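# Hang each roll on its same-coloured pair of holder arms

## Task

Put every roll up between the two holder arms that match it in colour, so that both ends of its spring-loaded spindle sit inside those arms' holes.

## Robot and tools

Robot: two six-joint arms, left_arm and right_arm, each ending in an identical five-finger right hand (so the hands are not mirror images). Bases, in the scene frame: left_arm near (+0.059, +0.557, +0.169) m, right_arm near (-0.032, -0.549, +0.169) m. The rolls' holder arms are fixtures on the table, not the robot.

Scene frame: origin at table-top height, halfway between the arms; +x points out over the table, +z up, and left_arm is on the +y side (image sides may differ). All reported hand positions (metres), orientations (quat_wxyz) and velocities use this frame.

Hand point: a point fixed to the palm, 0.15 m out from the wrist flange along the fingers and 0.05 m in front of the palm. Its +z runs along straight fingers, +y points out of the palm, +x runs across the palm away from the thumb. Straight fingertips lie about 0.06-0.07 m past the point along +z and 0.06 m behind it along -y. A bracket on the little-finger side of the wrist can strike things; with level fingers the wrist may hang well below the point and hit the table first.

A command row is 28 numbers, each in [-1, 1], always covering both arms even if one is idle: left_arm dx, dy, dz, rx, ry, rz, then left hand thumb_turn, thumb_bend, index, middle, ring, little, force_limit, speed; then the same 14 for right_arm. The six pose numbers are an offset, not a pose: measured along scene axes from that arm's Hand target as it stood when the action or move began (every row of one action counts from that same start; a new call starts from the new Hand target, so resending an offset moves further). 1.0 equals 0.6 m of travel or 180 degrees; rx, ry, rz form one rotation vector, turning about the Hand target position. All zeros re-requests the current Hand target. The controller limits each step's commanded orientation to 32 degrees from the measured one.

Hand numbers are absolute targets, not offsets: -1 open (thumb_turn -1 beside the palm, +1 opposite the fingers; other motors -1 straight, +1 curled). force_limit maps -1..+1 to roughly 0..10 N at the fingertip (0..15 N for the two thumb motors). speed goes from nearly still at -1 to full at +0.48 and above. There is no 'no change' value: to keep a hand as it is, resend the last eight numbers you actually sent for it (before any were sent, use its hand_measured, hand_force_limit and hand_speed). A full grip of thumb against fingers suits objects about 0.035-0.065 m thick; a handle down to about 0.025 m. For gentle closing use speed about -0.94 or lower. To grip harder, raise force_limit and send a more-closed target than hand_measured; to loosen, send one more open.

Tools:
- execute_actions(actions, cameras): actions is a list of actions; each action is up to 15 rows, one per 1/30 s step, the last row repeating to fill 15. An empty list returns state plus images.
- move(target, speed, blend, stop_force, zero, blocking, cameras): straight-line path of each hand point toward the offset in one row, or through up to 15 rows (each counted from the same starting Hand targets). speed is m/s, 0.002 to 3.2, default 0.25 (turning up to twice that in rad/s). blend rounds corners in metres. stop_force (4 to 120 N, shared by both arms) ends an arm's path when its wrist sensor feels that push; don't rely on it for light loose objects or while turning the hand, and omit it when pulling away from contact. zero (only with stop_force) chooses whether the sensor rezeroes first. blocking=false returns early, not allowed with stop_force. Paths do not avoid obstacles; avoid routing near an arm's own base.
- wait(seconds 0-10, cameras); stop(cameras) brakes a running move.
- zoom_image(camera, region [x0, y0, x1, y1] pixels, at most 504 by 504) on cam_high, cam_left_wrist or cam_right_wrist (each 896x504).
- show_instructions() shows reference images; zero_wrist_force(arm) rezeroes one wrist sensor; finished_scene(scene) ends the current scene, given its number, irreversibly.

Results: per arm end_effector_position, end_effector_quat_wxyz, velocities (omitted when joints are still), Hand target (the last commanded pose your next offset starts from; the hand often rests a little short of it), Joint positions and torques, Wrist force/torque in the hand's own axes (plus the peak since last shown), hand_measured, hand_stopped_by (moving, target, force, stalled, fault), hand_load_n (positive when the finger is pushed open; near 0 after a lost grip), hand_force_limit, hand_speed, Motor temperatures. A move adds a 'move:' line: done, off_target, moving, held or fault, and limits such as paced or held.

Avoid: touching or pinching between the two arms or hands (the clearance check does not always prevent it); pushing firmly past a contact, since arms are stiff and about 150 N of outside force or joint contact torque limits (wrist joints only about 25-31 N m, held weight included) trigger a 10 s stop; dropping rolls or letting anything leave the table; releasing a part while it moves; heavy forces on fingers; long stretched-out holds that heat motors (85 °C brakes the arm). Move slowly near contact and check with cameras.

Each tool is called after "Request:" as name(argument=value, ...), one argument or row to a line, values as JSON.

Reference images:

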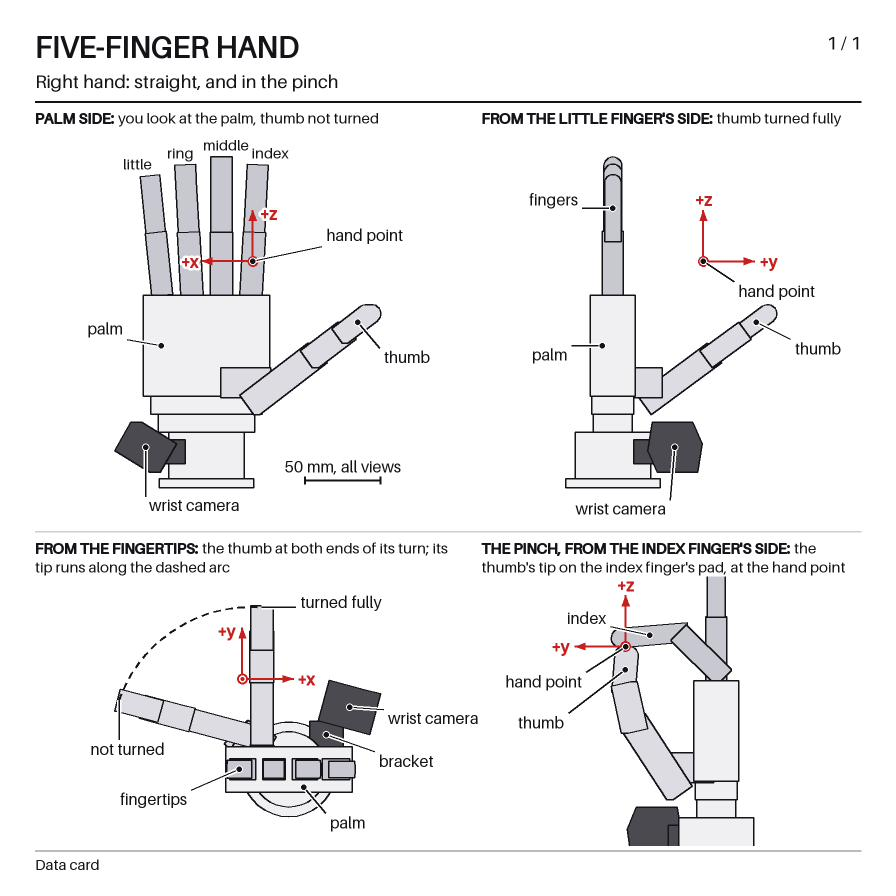

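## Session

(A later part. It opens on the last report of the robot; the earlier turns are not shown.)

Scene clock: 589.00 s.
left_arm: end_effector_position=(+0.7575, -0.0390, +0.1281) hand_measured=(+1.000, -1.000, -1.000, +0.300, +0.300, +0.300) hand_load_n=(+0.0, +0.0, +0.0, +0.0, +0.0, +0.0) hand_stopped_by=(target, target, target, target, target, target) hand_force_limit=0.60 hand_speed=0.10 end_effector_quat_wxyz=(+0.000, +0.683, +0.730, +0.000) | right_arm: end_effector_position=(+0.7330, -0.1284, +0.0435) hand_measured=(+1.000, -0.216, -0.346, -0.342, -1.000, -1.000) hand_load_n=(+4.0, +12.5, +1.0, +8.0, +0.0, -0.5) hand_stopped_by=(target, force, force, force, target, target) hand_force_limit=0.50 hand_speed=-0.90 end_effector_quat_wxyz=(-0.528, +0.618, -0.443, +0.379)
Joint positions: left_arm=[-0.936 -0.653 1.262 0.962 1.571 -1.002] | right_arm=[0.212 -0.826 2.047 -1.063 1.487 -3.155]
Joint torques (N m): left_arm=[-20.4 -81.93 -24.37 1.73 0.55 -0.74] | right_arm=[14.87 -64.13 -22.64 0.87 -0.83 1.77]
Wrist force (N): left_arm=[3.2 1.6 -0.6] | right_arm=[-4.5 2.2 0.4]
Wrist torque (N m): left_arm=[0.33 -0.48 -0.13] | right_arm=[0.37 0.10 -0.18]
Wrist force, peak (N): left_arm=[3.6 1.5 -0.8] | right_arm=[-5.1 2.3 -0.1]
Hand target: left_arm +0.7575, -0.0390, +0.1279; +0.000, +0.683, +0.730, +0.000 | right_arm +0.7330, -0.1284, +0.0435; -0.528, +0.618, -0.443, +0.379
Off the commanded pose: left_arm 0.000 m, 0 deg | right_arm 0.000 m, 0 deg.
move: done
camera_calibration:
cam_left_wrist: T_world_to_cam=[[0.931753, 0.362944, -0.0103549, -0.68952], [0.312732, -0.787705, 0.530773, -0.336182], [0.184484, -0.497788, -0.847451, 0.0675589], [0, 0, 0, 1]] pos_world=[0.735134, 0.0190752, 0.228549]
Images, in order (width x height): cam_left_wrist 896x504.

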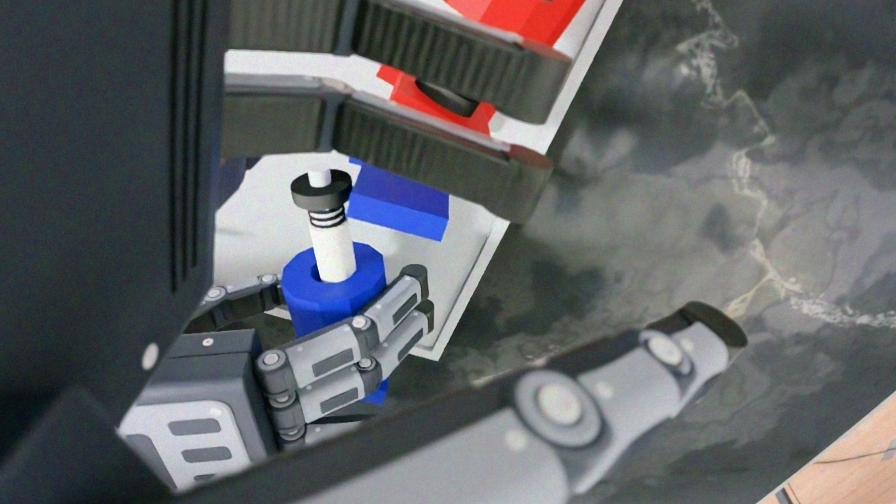

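Request:
move(
  target=[0,0,-0.0377,0,0,0,1,-1,-1,0.3,0.3,0.3,0.6,0.1,0,0,0,0,0,0,1,0.45,0.25,0.25,-1,-1,0.5,-0.9],
  speed=0.05,
  stop_force=4,
  cameras=["cam_left_wrist"],
)

Request:
zoom_image(
  camera="cam_left_wrist",
  region=[200, 80, 440, 280],
)

Scene clock: 591.13 s.
left_arm: end_effector_position=(+0.7575, -0.0390, +0.1053) hand_measured=(+1.000, -1.000, -1.000, +0.300, +0.300, +0.300) hand_load_n=(+0.0, +0.0, +0.0, +0.0, +0.0, +0.0) hand_stopped_by=(target, target, target, target, target, target) hand_force_limit=0.60 hand_speed=0.10 end_effector_quat_wxyz=(+0.000, +0.683, +0.730, +0.000) | right_arm: end_effector_position=(+0.7330, -0.1284, +0.0435) hand_measured=(+1.000, -0.216, -0.346, -0.342, -1.000, -1.000) hand_load_n=(+4.0, +12.0, +0.5, +8.5, +0.0, +0.0) hand_stopped_by=(target, force, force, force, target, target) hand_force_limit=0.50 hand_speed=-0.90 end_effector_quat_wxyz=(-0.528, +0.618, -0.443, +0.379)
Joint positions: left_arm=[-0.936 -0.631 1.264 0.937 1.571 -1.002] | right_arm=[0.212 -0.826 2.047 -1.063 1.487 -3.155]
Joint torques (N m): left_arm=[-0.62 -86.4 -24.77 1.43 -0.48 0.54] | right_arm=[15.06 -63.58 -22.68 0.44 -0.96 1.78]
Wrist force (N): left_arm=[3.0 1.6 -0.6] | right_arm=[-4.9 2.4 -0.1]
Wrist torque (N m): left_arm=[0.32 -0.46 -0.14] | right_arm=[0.43 0.18 -0.22]
Wrist force, peak (N): left_arm=[3.5 1.7 -0.9] | right_arm=[-5.1 2.7 -0.2]
Hand target: left_arm +0.7575, -0.0390, +0.1053; +0.000, +0.683, +0.730, +0.000 | right_arm +0.7330, -0.1284, +0.0435; -0.528, +0.618, -0.443, +0.379
Off the commanded pose: left_arm 0.000 m, 0 deg | right_arm 0.000 m, 0 deg.
move: done
camera_calibration:
cam_left_wrist: T_world_to_cam=[[0.931753, 0.362944, -0.0103549, -0.689755], [0.312732, -0.787705, 0.530773, -0.324133], [0.184484, -0.497788, -0.847451, 0.0483218], [0, 0, 0, 1]] pos_world=[0.735134, 0.0190752, 0.205849]
Images, in order (width x height): cam_left_wrist 896x504.

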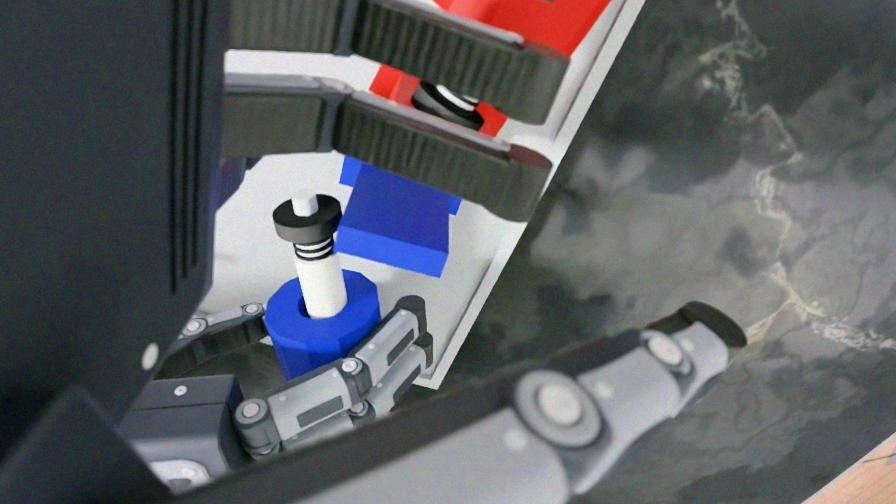

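Scaled by 2.100 from the camera's 896x504 image, which has a finer 1280x720 frame.

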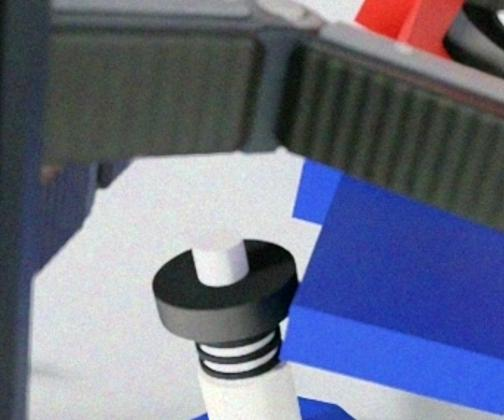

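Request:
move(
  target=[0.01249,-0.0309,0,0,0,0,1,-1,-1,0.3,0.3,0.3,0.6,0.1,0,0,0,0,0,0,1,0.45,0.25,0.25,-1,-1,0.5,-0.9],
  speed=0.012,
  stop_force=4,
  cameras=["cam_left_wrist"],
)

Request:
zoom_image(
  camera="cam_left_wrist",
  region=[200, 80, 440, 280],
)

Scene clock: 594.13 s.
left_arm: end_effector_position=(+0.7650, -0.0575, +0.1053) hand_measured=(+1.000, -1.000, -1.000, +0.300, +0.300, +0.300) hand_load_n=(+0.0, +0.0, +0.0, +0.0, +0.0, +0.0) hand_stopped_by=(target, target, target, target, target, target) hand_force_limit=0.60 hand_speed=0.10 end_effector_quat_wxyz=(+0.000, +0.683, +0.730, +0.000) | right_arm: end_effector_position=(+0.7330, -0.1284, +0.0435) hand_measured=(+1.000, -0.216, -0.346, -0.342, -1.000, -1.000) hand_load_n=(+4.0, +12.0, +0.5, +8.5, +0.0, +0.0) hand_stopped_by=(target, force, force, force, target, target) hand_force_limit=0.50 hand_speed=-0.90 end_effector_quat_wxyz=(-0.528, +0.618, -0.443, +0.379)
Joint positions: left_arm=[-0.942 -0.605 1.211 0.965 1.571 -1.007] | right_arm=[0.212 -0.826 2.047 -1.063 1.487 -3.155]
Joint torques (N m): left_arm=[-22.73 -87.58 -36.99 6.71 -0.62 -1.98] | right_arm=[14.79 -62.32 -23.69 0.68 -1.01 1.8]
Wrist force (N): left_arm=[3.4 1.5 -0.5] | right_arm=[-3.9 2.4 0.0]
Wrist torque (N m): left_arm=[0.38 -0.50 -0.11] | right_arm=[0.41 0.04 -0.16]
Wrist force, peak (N): left_arm=[3.6 1.5 -0.5] | right_arm=[-5.0 2.7 0.0]
Hand target: left_arm +0.7650, -0.0575, +0.1053; +0.000, +0.683, +0.730, +0.000 | right_arm +0.7330, -0.1284, +0.0435; -0.528, +0.618, -0.443, +0.379
Off the commanded pose: left_arm 0.000 m, 0 deg | right_arm 0.000 m, 0 deg.
move: done
camera_calibration:
cam_left_wrist: T_world_to_cam=[[0.931747, 0.362962, -0.0103244, -0.689994], [0.312746, -0.787744, 0.530707, -0.341127], [0.184493, -0.497713, -0.847493, 0.037681], [0, 0, 0, 1]] pos_world=[0.742634, 0.000474926, 0.205849]
Images, in order (width x height): cam_left_wrist 896x504.

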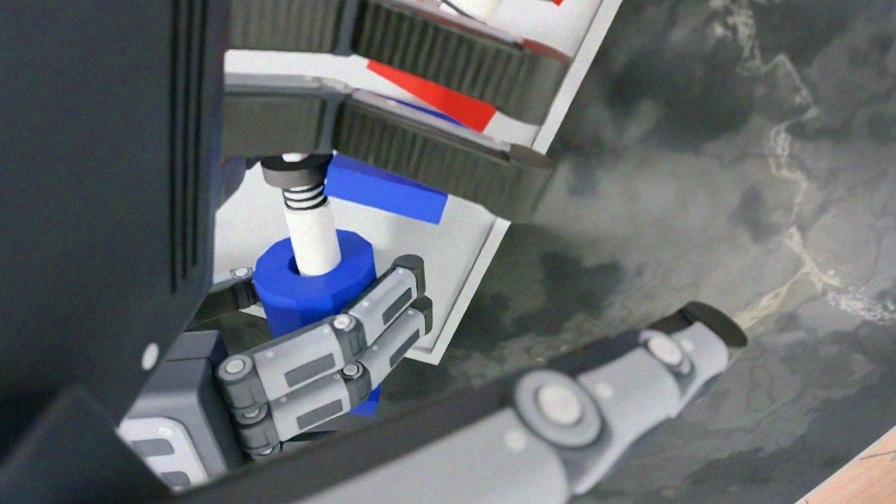

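Scaled by 2.100 from the camera's 896x504 image, which has a finer 1280x720 frame.

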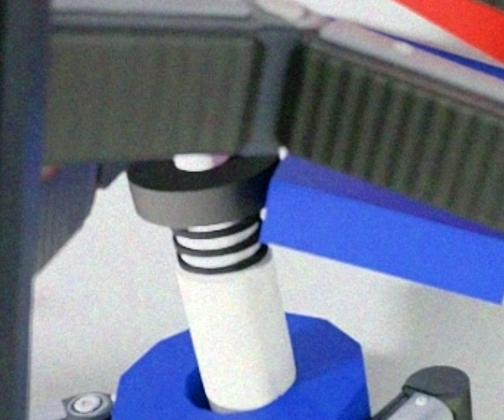

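Request:
move(
  target=[0.005,-0.01236,0,0,0,0,1,-1,-1,0.3,0.3,0.3,0.6,0.1,0,0,0,0,0,0,1,0.45,0.25,0.25,-1,-1,0.5,-0.9],
  speed=0.012,
  stop_force=11,
  cameras=["cam_left_wrist", "cam_right_wrist"],
)

Request:
zoom_image(
  camera="cam_left_wrist",
  region=[200, 80, 440, 280],
)

Request:
zoom_image(
  camera="cam_right_wrist",
  region=[340, 40, 580, 180],
)

Scene clock: 596.07 s.
left_arm: end_effector_position=(+0.7680, -0.0650, +0.1053) hand_measured=(+1.000, -1.000, -1.000, +0.300, +0.300, +0.300) hand_load_n=(+0.0, -0.5, +0.5, +0.0, +0.0, +0.0) hand_stopped_by=(target, target, target, target, target, target) hand_force_limit=0.60 hand_speed=0.10 end_effector_quat_wxyz=(+0.000, +0.683, +0.730, +0.000) | right_arm: end_effector_position=(+0.7330, -0.1284, +0.0435) hand_measured=(+1.000, -0.216, -0.346, -0.342, -1.000, -1.000) hand_load_n=(+3.5, +12.0, +1.0, +8.0, +0.0, +0.0) hand_stopped_by=(target, force, force, force, target, target) hand_force_limit=0.50 hand_speed=-0.90 end_effector_quat_wxyz=(-0.528, +0.618, -0.443, +0.379)
Joint positions: left_arm=[-0.944 -0.594 1.189 0.976 1.571 -1.01] | right_arm=[0.212 -0.826 2.047 -1.063 1.487 -3.155]
Joint torques (N m): left_arm=[-22.89 -90.4 -41.72 3.58 -0.66 -2.36] | right_arm=[12.55 -61.94 -22.79 0.73 -0.83 1.9]
Wrist force (N): left_arm=[8.8 -3.4 0.0] | right_arm=[-3.0 2.1 -0.7]
Wrist torque (N m): left_arm=[0.57 -0.18 0.18] | right_arm=[0.37 0.11 -0.13]
Wrist force, peak (N): left_arm=[8.9 -3.2 -0.4] | right_arm=[-4.7 2.8 0.2]
Hand target: left_arm +0.7680, -0.0650, +0.1053; +0.000, +0.683, +0.730, +0.000 | right_arm +0.7330, -0.1284, +0.0435; -0.528, +0.618, -0.443, +0.379
Off the commanded pose: left_arm 0.000 m, 0 deg | right_arm 0.000 m, 0 deg.
move: done
camera_calibration:
cam_left_wrist: T_world_to_cam=[[0.931747, 0.362962, -0.0103244, -0.690103], [0.312746, -0.787744, 0.530707, -0.347895], [0.184493, -0.497713, -0.847493, 0.0334444], [0, 0, 0, 1]] pos_world=[0.745634, -0.00692507, 0.205849]
cam_right_wrist: T_world_to_cam=[[-0.0759021, -0.254366, -0.964125, 0.0711707], [-0.761958, 0.638479, -0.108464, 0.650846], [0.643163, 0.72639, -0.242278, -0.255173], [0, 0, 0, 1]] pos_world=[0.665437, -0.212093, 0.0773883]
Images, in order (width x height): cam_left_wrist 896x504, cam_right_wrist 896x504.

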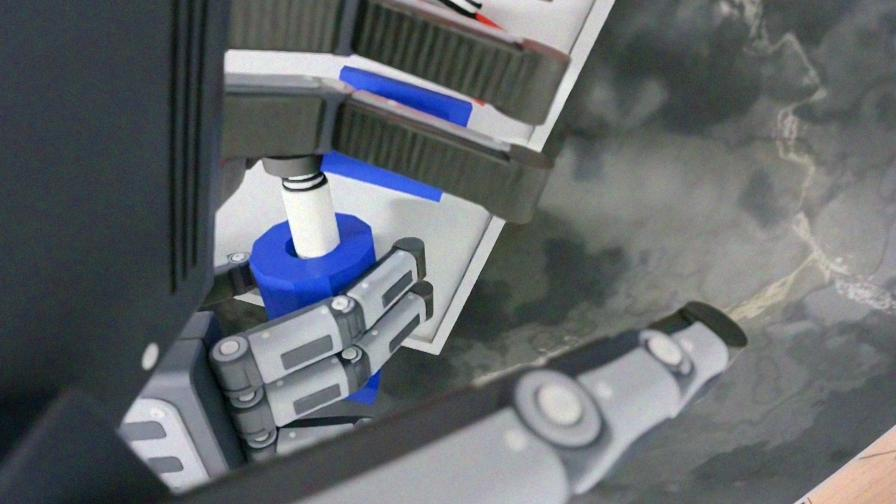

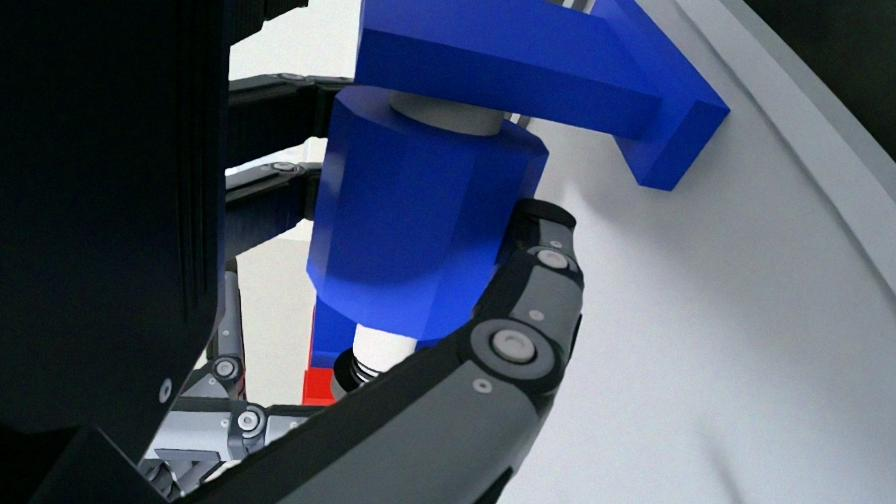

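Scaled by 2.100 from the camera's 896x504 image, which has a finer 1280x720 frame.

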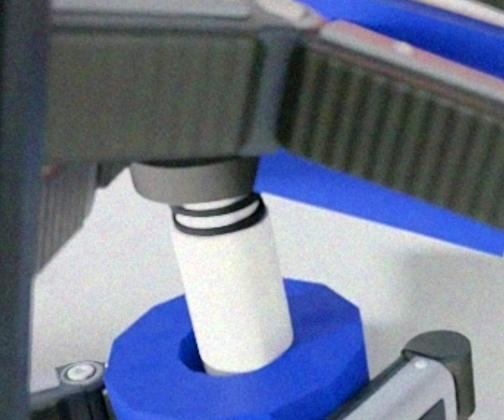

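Scaled by 2.100 from the camera's 896x504 image, which has a finer 1280x720 frame.

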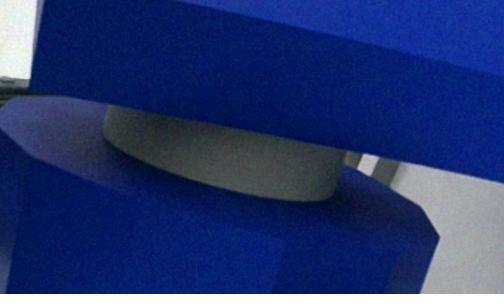

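Request:
move(
  target=[0.0025,-0.00618,0,0,0,0,1,-1,-1,0.3,0.3,0.3,0.6,0.1,0,0,0,0,0,0,1,0.45,0.25,0.25,-1,-1,0.5,-0.9],
  speed=0.012,
  stop_force=11,
  cameras=["cam_left_wrist", "cam_right_wrist"],
)

Request:
zoom_image(
  camera="cam_left_wrist",
  region=[200, 80, 440, 280],
)

Request:
zoom_image(
  camera="cam_right_wrist",
  region=[340, 40, 580, 180],
)

Scene clock: 598.33 s.
left_arm: end_effector_position=(+0.7695, -0.0687, +0.1053) hand_measured=(+1.000, -1.000, -1.000, +0.300, +0.300, +0.300) hand_load_n=(+0.0, +0.0, +0.5, +0.0, +0.0, +0.0) hand_stopped_by=(target, target, target, target, target, target) hand_force_limit=0.60 hand_speed=0.10 end_effector_quat_wxyz=(+0.000, +0.683, +0.730, +0.000) | right_arm: end_effector_position=(+0.7330, -0.1284, +0.0435) hand_measured=(+1.000, -0.216, -0.346, -0.342, -1.000, -1.000) hand_load_n=(+4.0, +12.0, +1.0, +8.0, +0.0, -0.5) hand_stopped_by=(target, force, force, force, target, target) hand_force_limit=0.50 hand_speed=-0.90 end_effector_quat_wxyz=(-0.528, +0.618, -0.443, +0.379)
Joint positions: left_arm=[-0.945 -0.589 1.177 0.982 1.571 -1.011] | right_arm=[0.212 -0.826 2.047 -1.063 1.487 -3.155]
Joint torques (N m): left_arm=[-24.8 -92.4 -42.24 3.66 -0.16 -2.71] | right_arm=[13.73 -63.21 -22.14 0.68 -0.44 1.89]
Wrist force (N): left_arm=[10.1 -0.7 0.3] | right_arm=[-3.0 2.3 0.2]
Wrist torque (N m): left_arm=[0.45 -0.09 0.57] | right_arm=[0.37 0.19 -0.15]
Wrist force, peak (N): left_arm=[10.4 -1.1 -0.1] | right_arm=[-3.6 2.7 -1.1]
Hand target: left_arm +0.7695, -0.0687, +0.1053; +0.000, +0.683, +0.730, +0.000 | right_arm +0.7330, -0.1284, +0.0435; -0.528, +0.618, -0.443, +0.379
Off the commanded pose: left_arm 0.000 m, 0 deg | right_arm 0.000 m, 0 deg.
move: done
camera_calibration:
cam_left_wrist: T_world_to_cam=[[0.931747, 0.362962, -0.0103244, -0.690158], [0.312746, -0.787744, 0.530707, -0.351279], [0.184493, -0.497713, -0.847493, 0.0313262], [0, 0, 0, 1]] pos_world=[0.747134, -0.0106251, 0.205849]
cam_right_wrist: T_world_to_cam=[[-0.0759021, -0.254366, -0.964125, 0.0711707], [-0.761958, 0.638479, -0.108464, 0.650846], [0.643163, 0.72639, -0.242278, -0.255173], [0, 0, 0, 1]] pos_world=[0.665437, -0.212093, 0.0773883]
Images, in order (width x height): cam_left_wrist 896x504, cam_right_wrist 896x504.

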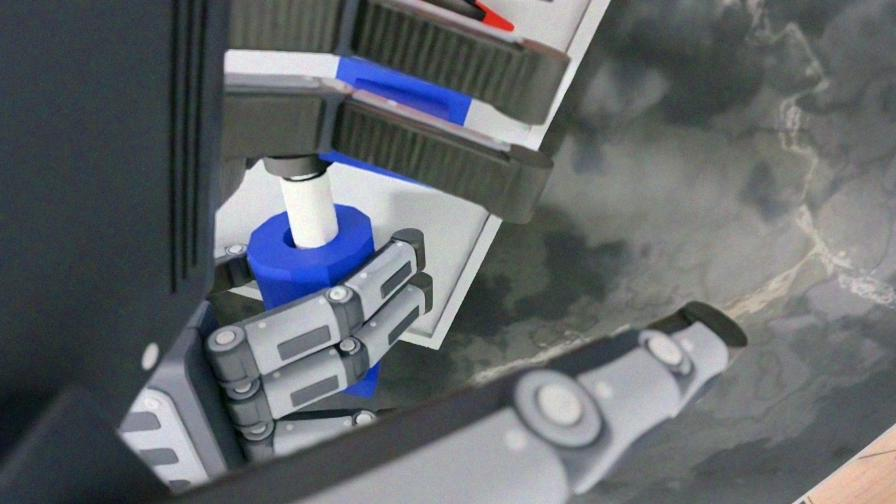

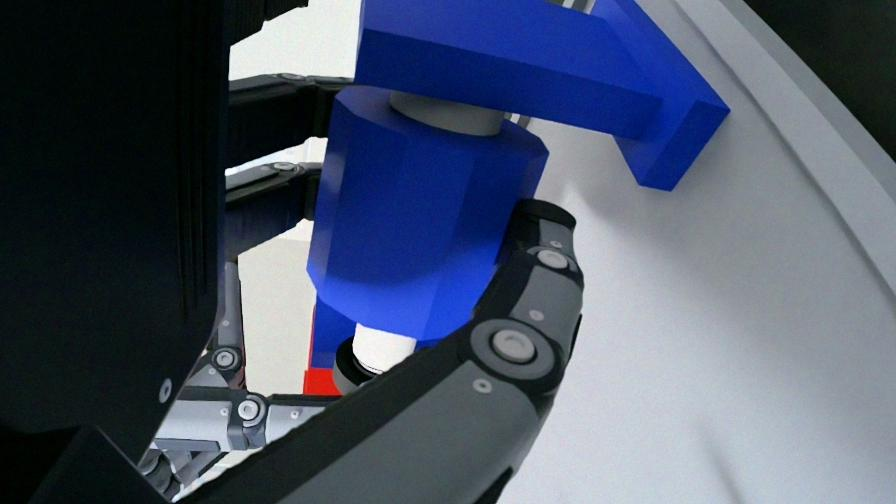

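Scaled by 2.100 from the camera's 896x504 image, which has a finer 1280x720 frame.

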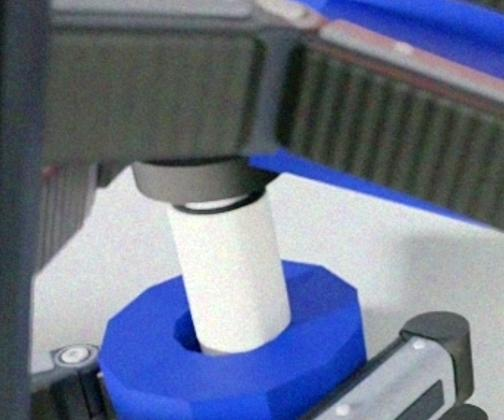

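Scaled by 2.100 from the camera's 896x504 image, which has a finer 1280x720 frame.

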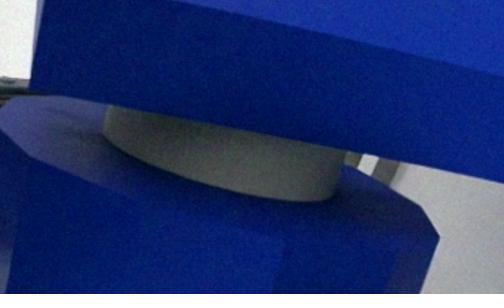

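Request:
move(
  target=[0,0,0,0,0,0,1,-1,-1,0.3,0.3,0.3,0.6,0.1,-0.00937,0.02318,0,0,0,0,1,0.45,0.25,0.25,-1,-1,0.5,-0.9],
  speed=0.02,
  stop_force=6,
  cameras=["cam_left_wrist", "cam_right_wrist"],
)

Request:
zoom_image(
  camera="cam_left_wrist",
  region=[200, 80, 440, 280],
)

Request:
zoom_image(
  camera="cam_right_wrist",
  region=[340, 0, 580, 140],
)

Scene clock: 603.30 s.
left_arm: end_effector_position=(+0.7695, -0.0687, +0.1053) hand_measured=(+1.000, -1.000, -1.000, +0.300, +0.300, +0.300) hand_load_n=(+0.0, +0.0, +0.5, +0.0, +0.0, +0.0) hand_stopped_by=(target, target, target, target, target, target) hand_force_limit=0.60 hand_speed=0.10 end_effector_quat_wxyz=(+0.000, +0.683, +0.730, +0.000) | right_arm: end_effector_position=(+0.7274, -0.1145, +0.0435) hand_measured=(+1.000, -0.216, -0.346, -0.342, -1.000, -1.000) hand_load_n=(+3.5, +12.0, +1.0, +8.5, +0.0, +0.0) hand_stopped_by=(target, force, force, force, target, target) hand_force_limit=0.50 hand_speed=-0.90 end_effector_quat_wxyz=(-0.528, +0.618, -0.443, +0.379)
Joint positions: left_arm=[-0.945 -0.589 1.177 0.982 1.571 -1.011] | right_arm=[0.237 -0.824 2.042 -1.06 1.512 -3.151]
Joint torques (N m): left_arm=[-23.85 -90.91 -41.65 3.67 0.62 -2.98] | right_arm=[17.49 -63.8 -23.37 1.2 1.85 2.11]
Wrist force (N): left_arm=[10.6 -0.8 0.0] | right_arm=[-0.8 1.7 0.2]
Wrist torque (N m): left_arm=[0.53 -0.16 0.61] | right_arm=[0.39 0.19 -0.13]
Wrist force, peak (N): left_arm=[10.7 -0.8 0.0] | right_arm=[-3.5 2.8 0.1]
Hand target: left_arm +0.7695, -0.0687, +0.1053; +0.000, +0.683, +0.730, +0.000 | right_arm +0.7274, -0.1145, +0.0435; -0.528, +0.618, -0.443, +0.379
Off the commanded pose: left_arm 0.000 m, 0 deg | right_arm 0.000 m, 0 deg.
move: done
camera_calibration:
cam_left_wrist: T_world_to_cam=[[0.931747, 0.362962, -0.0103244, -0.690158], [0.312746, -0.787744, 0.530707, -0.351279], [0.184493, -0.497713, -0.847493, 0.0313262], [0, 0, 0, 1]] pos_world=[0.747134, -0.0106251, 0.205849]
cam_right_wrist: T_world_to_cam=[[-0.0759021, -0.254366, -0.964125, 0.0742813], [-0.761958, 0.638479, -0.108464, 0.637704], [0.643163, 0.72639, -0.242278, -0.261668], [0, 0, 0, 1]] pos_world=[0.659837, -0.198193, 0.0773883]
Images, in order (width x height): cam_left_wrist 896x504, cam_right_wrist 896x504.

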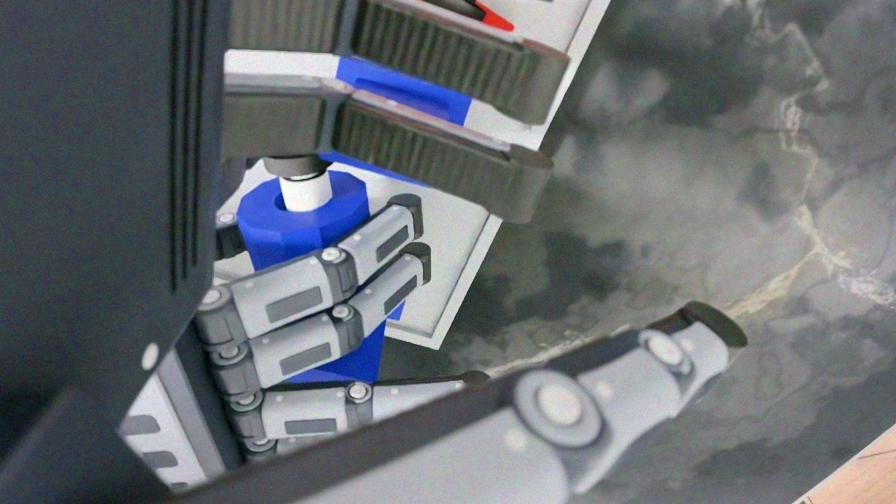

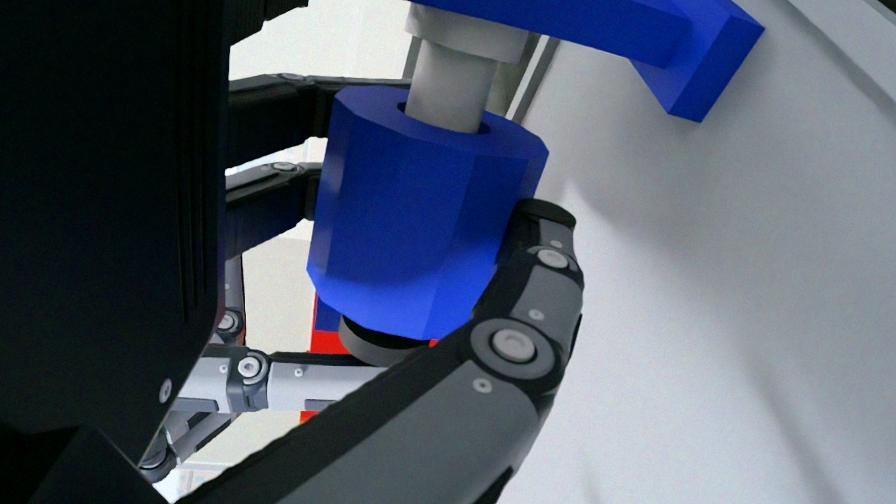

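Scaled by 2.100 from the camera's 896x504 image, which has a finer 1280x720 frame.

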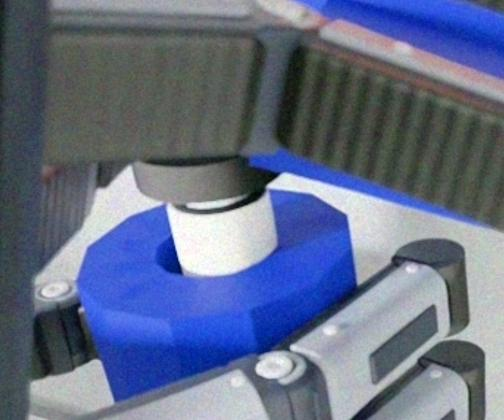

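Scaled by 2.100 from the camera's 896x504 image, which has a finer 1280x720 frame.

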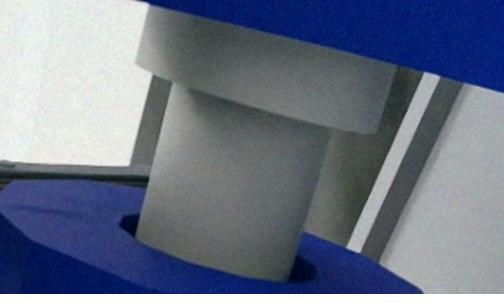

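Request:
move(
  target=[0.0097,0.00198,0,0,0,0,1,-1,-1,0.3,0.3,0.3,0.6,0.1,0.00642,0.00247,0,0,0,-0.02222,1,0.45,0.25,0.25,-1,-1,0.5,-0.9],
  speed=0.02,
  cameras=["cam_left_wrist", "cam_right_wrist"],
)

Request:
zoom_image(
  camera="cam_left_wrist",
  region=[220, 80, 460, 280],
)

Request:
zoom_image(
  camera="cam_right_wrist",
  region=[340, 0, 580, 140],
)

Scene clock: 606.77 s.
left_arm: end_effector_position=(+0.7753, -0.0675, +0.1053) hand_measured=(+1.000, -1.000, -1.000, +0.300, +0.300, +0.300) hand_load_n=(+0.0, +0.0, +0.5, +0.0, +0.0, +0.0) hand_stopped_by=(target, target, target, target, target, target) hand_force_limit=0.60 hand_speed=0.10 end_effector_quat_wxyz=(+0.000, +0.683, +0.730, +0.000) | right_arm: end_effector_position=(+0.7312, -0.1130, +0.0435) hand_measured=(+1.000, -0.216, -0.346, -0.342, -1.000, -1.000) hand_load_n=(+3.0, +12.0, +0.5, +8.5, +0.0, -0.5) hand_stopped_by=(target, force, force, force, target, target) hand_force_limit=0.50 hand_speed=-0.90 end_effector_quat_wxyz=(-0.514, +0.602, -0.465, +0.397)
Joint positions: left_arm=[-0.939 -0.584 1.167 0.988 1.571 -1.005] | right_arm=[0.267 -0.82 2.028 -1.051 1.61 -3.135]
Joint torques (N m): left_arm=[8.16 -91.74 -41.1 4.14 0.61 0.65] | right_arm=[17.74 -63.47 -24.05 1.07 1.56 2.2]
Wrist force (N): left_arm=[10.7 -0.1 0.4] | right_arm=[-0.6 2.1 0.1]
Wrist torque (N m): left_arm=[0.41 -0.10 0.61] | right_arm=[0.37 0.11 -0.12]
Wrist force, peak (N): left_arm=[10.9 -0.5 -0.1] | right_arm=[-0.7 3.0 -1.0]
Hand target: left_arm +0.7753, -0.0675, +0.1053; +0.000, +0.683, +0.730, +0.000 | right_arm +0.7312, -0.1130, +0.0435; -0.514, +0.602, -0.465, +0.397
Off the commanded pose: left_arm 0.000 m, 0 deg | right_arm 0.000 m, 0 deg.
move: done
camera_calibration:
cam_left_wrist: T_world_to_cam=[[0.931747, 0.362962, -0.0103244, -0.695997], [0.312746, -0.787744, 0.530707, -0.352147], [0.184493, -0.497713, -0.847493, 0.0308534], [0, 0, 0, 1]] pos_world=[0.752934, -0.00942507, 0.205849]
cam_right_wrist: T_world_to_cam=[[-0.0934164, -0.248451, -0.964129, 0.0884341], [-0.715646, 0.689989, -0.108466, 0.611674], [0.692188, 0.679843, -0.242259, -0.306364], [0, 0, 0, 1]] pos_world=[0.658064, -0.191798, 0.0773883]
Images, in order (width x height): cam_left_wrist 896x504, cam_right_wrist 896x504.

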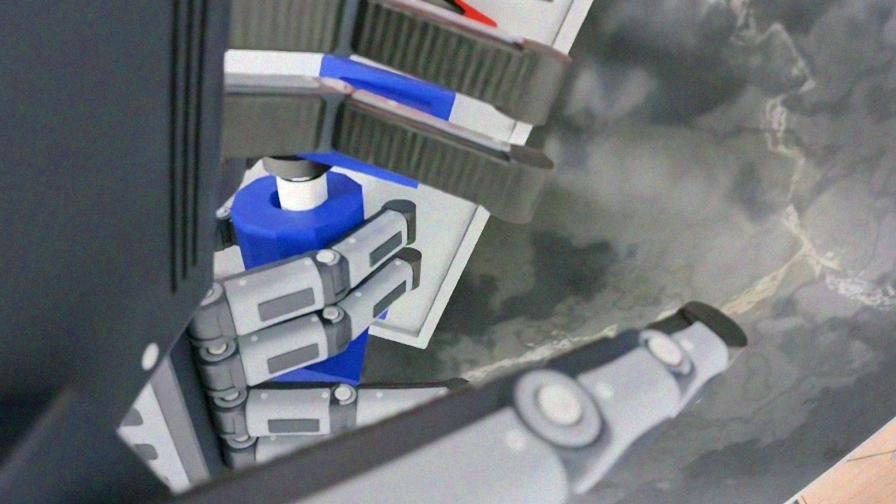

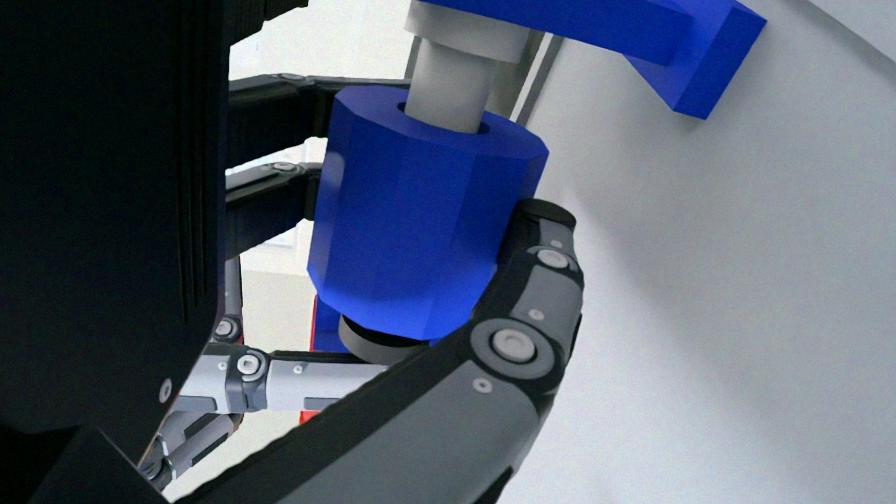

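Scaled by 2.100 from the camera's 896x504 image, which has a finer 1280x720 frame.

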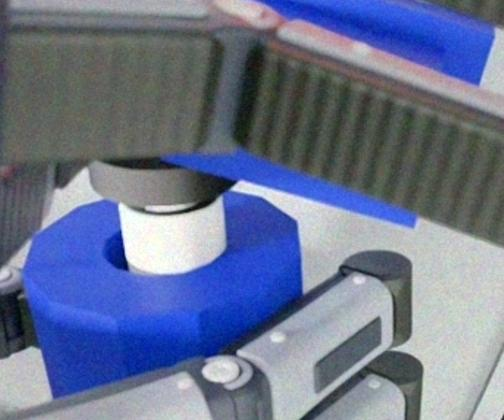

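Scaled by 2.100 from the camera's 896x504 image, which has a finer 1280x720 frame.

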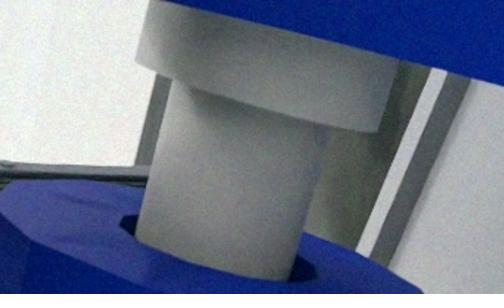

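Request:
move(
  target=[0.00992,0.00133,0,0,0,0,1,-1,-1,0.3,0.3,0.3,0.6,0.1,0.00667,0.00202,0,0,0,-0.02222,1,0.45,0.25,0.25,-1,-1,0.5,-0.9],
  speed=0.02,
  cameras=["cam_left_wrist", "cam_right_wrist"],
)

Request:
zoom_image(
  camera="cam_left_wrist",
  region=[220, 80, 460, 280],
)

Request:
zoom_image(
  camera="cam_right_wrist",
  region=[340, 0, 580, 140],
)

Scene clock: 610.37 s.
left_arm: end_effector_position=(+0.7812, -0.0667, +0.1053) hand_measured=(+1.000, -1.000, -1.000, +0.300, +0.300, +0.300) hand_load_n=(+0.0, +0.0, +0.5, +0.0, +0.0, +0.0) hand_stopped_by=(target, target, target, target, target, target) hand_force_limit=0.60 hand_speed=0.10 end_effector_quat_wxyz=(+0.000, +0.683, +0.730, +0.000) | right_arm: end_effector_position=(+0.7352, -0.1118, +0.0435) hand_measured=(+1.000, -0.216, -0.346, -0.342, -1.000, -1.000) hand_load_n=(+3.5, +12.5, +0.5, +8.0, +0.0, +0.0) hand_stopped_by=(target, force, force, force, target, target) hand_force_limit=0.50 hand_speed=-0.90 end_effector_quat_wxyz=(-0.500, +0.585, -0.485, +0.415)
Joint positions: left_arm=[-0.933 -0.578 1.154 0.994 1.571 -0.998] | right_arm=[0.297 -0.814 2.011 -1.038 1.708 -3.12]
Joint torques (N m): left_arm=[10.35 -92.65 -41.34 4.77 1.46 0.58] | right_arm=[17.32 -65.29 -25.18 0.64 2.27 2.11]
Wrist force (N): left_arm=[9.2 0.1 -0.4] | right_arm=[-1.0 2.7 -0.3]
Wrist torque (N m): left_arm=[0.42 -0.11 0.50] | right_arm=[0.37 0.10 -0.15]
Wrist force, peak (N): left_arm=[11.7 -6.4 0.1] | right_arm=[-0.7 3.1 -0.8]
Hand target: left_arm +0.7812, -0.0667, +0.1053; +0.000, +0.683, +0.730, +0.000 | right_arm +0.7352, -0.1118, +0.0435; -0.500, +0.585, -0.485, +0.415
Off the commanded pose: left_arm 0.000 m, 0 deg | right_arm 0.000 m, 0 deg.
move: done
camera_calibration:
cam_left_wrist: T_world_to_cam=[[0.931753, 0.362944, -0.0103549, -0.701784], [0.312732, -0.787705, 0.530773, -0.353364], [0.184484, -0.497788, -0.847451, 0.0301608], [0, 0, 0, 1]] pos_world=[0.758834, -0.00862479, 0.205849]
cam_right_wrist: T_world_to_cam=[[-0.110525, -0.241332, -0.964128, 0.102474], [-0.665774, 0.738228, -0.108465, 0.582389], [0.737922, 0.629904, -0.242265, -0.349114], [0, 0, 0, 1]] pos_world=[0.656684, -0.185297, 0.0773883]
Images, in order (width x height): cam_left_wrist 896x504, cam_right_wrist 896x504.

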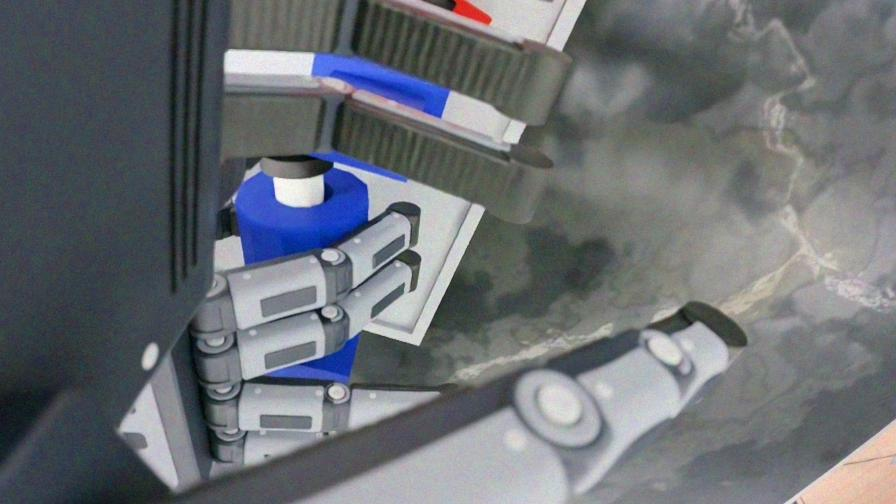

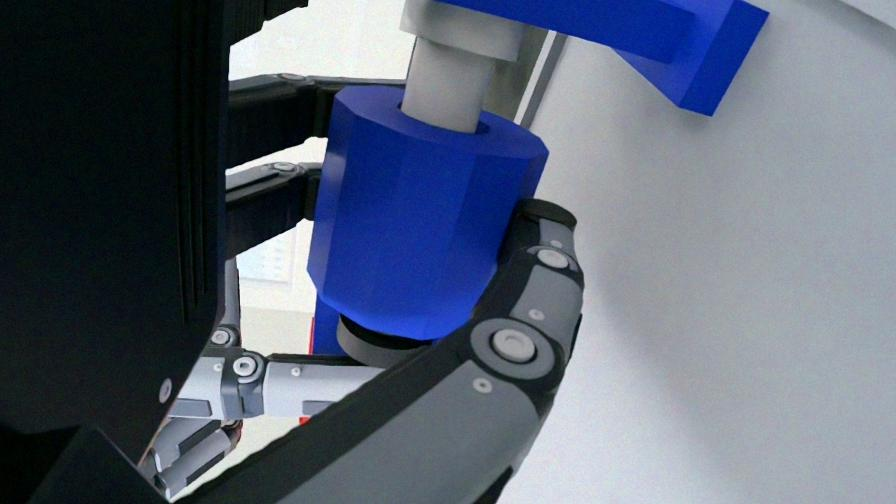

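Scaled by 2.100 from the camera's 896x504 image, which has a finer 1280x720 frame.

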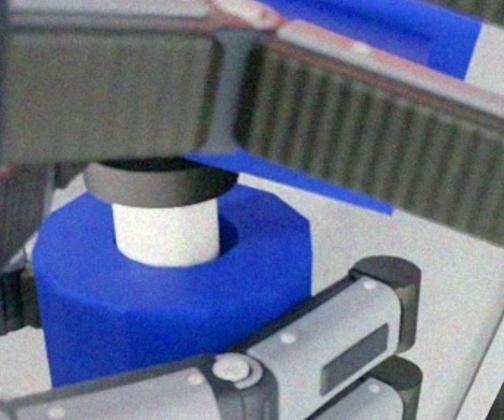

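Scaled by 2.100 from the camera's 896x504 image, which has a finer 1280x720 frame.

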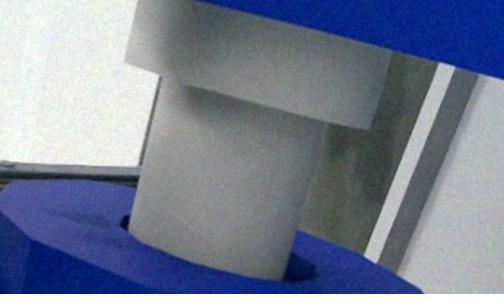

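Request:
move(
  target=[0.005,0.00042,0,0,0,0,1,-1,-1,0.3,0.3,0.3,0.6,0.1,0.00513,0.00133,0,0,0,-0.01667,1,0.45,0.25,0.25,-1,-1,0.5,-0.9],
  speed=0.015,
  cameras=["cam_left_wrist", "cam_right_wrist"],
)

Request:
zoom_image(
  camera="cam_left_wrist",
  region=[220, 80, 460, 280],
)

Request:
zoom_image(
  camera="cam_right_wrist",
  region=[340, 0, 580, 140],
)

Scene clock: 614.47 s.
left_arm: end_effector_position=(+0.7842, -0.0664, +0.1053) hand_measured=(+1.000, -1.000, -1.000, +0.300, +0.300, +0.300) hand_load_n=(+0.0, +0.0, +0.0, +0.0, +0.0, +0.0) hand_stopped_by=(target, target, target, target, target, target) hand_force_limit=0.60 hand_speed=0.10 end_effector_quat_wxyz=(+0.000, +0.683, +0.730, +0.000) | right_arm: end_effector_position=(+0.7383, -0.1110, +0.0435) hand_measured=(+1.000, -0.216, -0.346, -0.342, -1.000, -1.000) hand_load_n=(+3.0, +12.0, +0.5, +8.5, -0.5, +0.0) hand_stopped_by=(target, force, force, force, target, target) hand_force_limit=0.50 hand_speed=-0.90 end_effector_quat_wxyz=(-0.489, +0.572, -0.501, +0.428)
Joint positions: left_arm=[-0.93 -0.575 1.148 0.997 1.571 -0.996] | right_arm=[0.318 -0.809 1.995 -1.025 1.781 -3.108]
Joint torques (N m): left_arm=[10.09 -92.62 -41.23 4.58 0.85 0.51] | right_arm=[13.87 -66.78 -25.02 0.75 1.86 2.32]
Wrist force (N): left_arm=[9.1 1.1 0.0] | right_arm=[-1.0 2.6 -1.2]
Wrist torque (N m): left_arm=[0.42 -0.21 0.51] | right_arm=[0.39 0.10 -0.19]
Wrist force, peak (N): left_arm=[10.1 0.1 -0.3] | right_arm=[-0.7 3.3 -0.4]
Hand target: left_arm +0.7842, -0.0664, +0.1053; +0.000, +0.683, +0.730, +0.000 | right_arm +0.7383, -0.1110, +0.0435; -0.489, +0.572, -0.501, +0.428
Off the commanded pose: left_arm 0.000 m, 0 deg | right_arm 0.000 m, 0 deg.
move: done
camera_calibration:
cam_left_wrist: T_world_to_cam=[[0.931747, 0.362962, -0.0103244, -0.704653], [0.312746, -0.787744, 0.530707, -0.354143], [0.184493, -0.497713, -0.847493, 0.0297091], [0, 0, 0, 1]] pos_world=[0.761834, -0.00842507, 0.205849]
cam_right_wrist: T_world_to_cam=[[-0.123026, -0.235215, -0.964126, 0.112918], [-0.626203, 0.772079, -0.108456, 0.558376], [0.769892, 0.590396, -0.242278, -0.379886], [0, 0, 0, 1]] pos_world=[0.65602, -0.180268, 0.0773883]
Images, in order (width x height): cam_left_wrist 896x504, cam_right_wrist 896x504.

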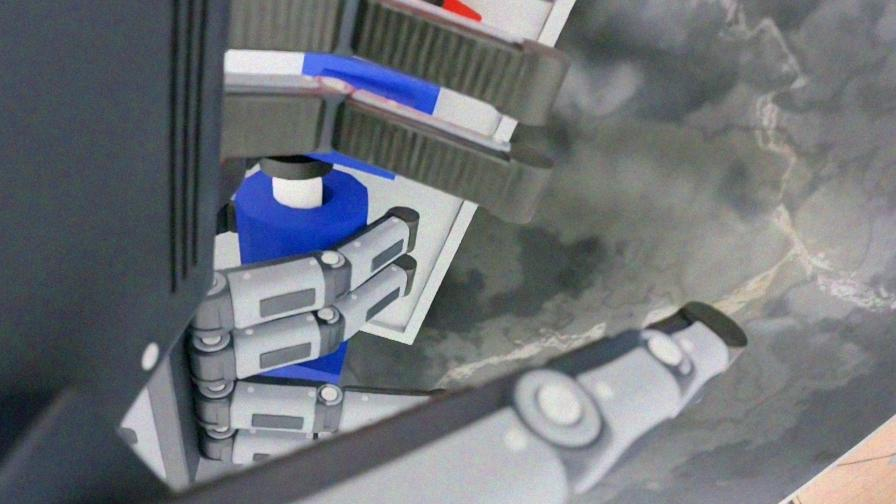

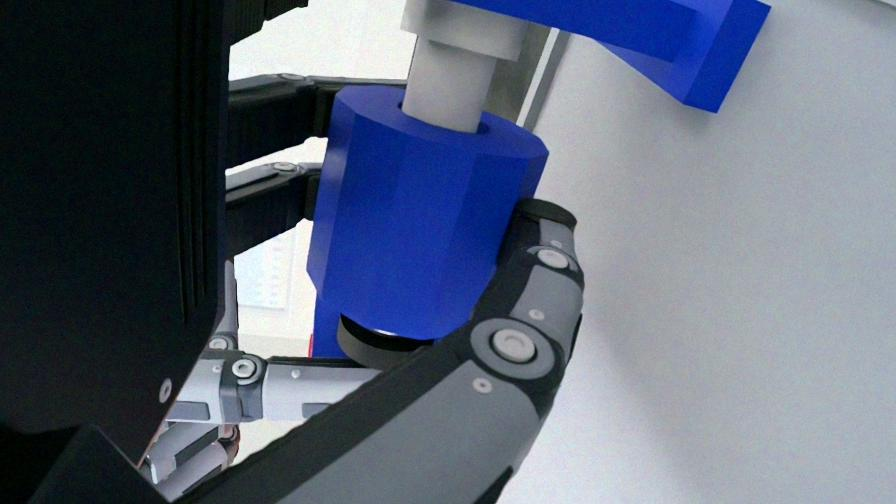

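Scaled by 2.100 from the camera's 896x504 image, which has a finer 1280x720 frame.

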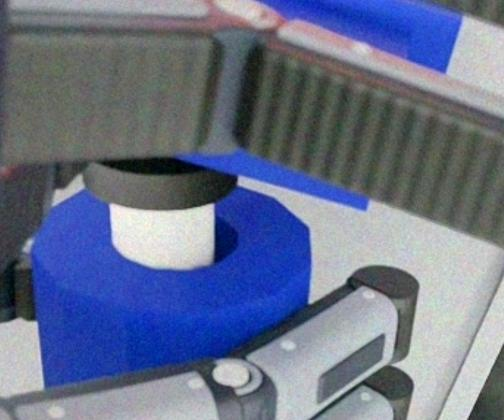

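Scaled by 2.100 from the camera's 896x504 image, which has a finer 1280x720 frame.

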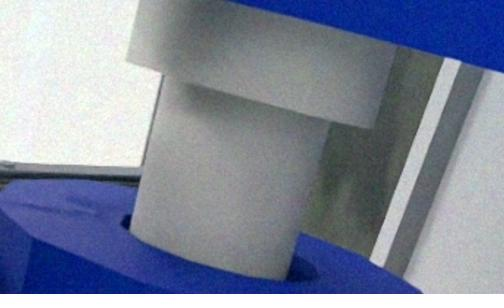

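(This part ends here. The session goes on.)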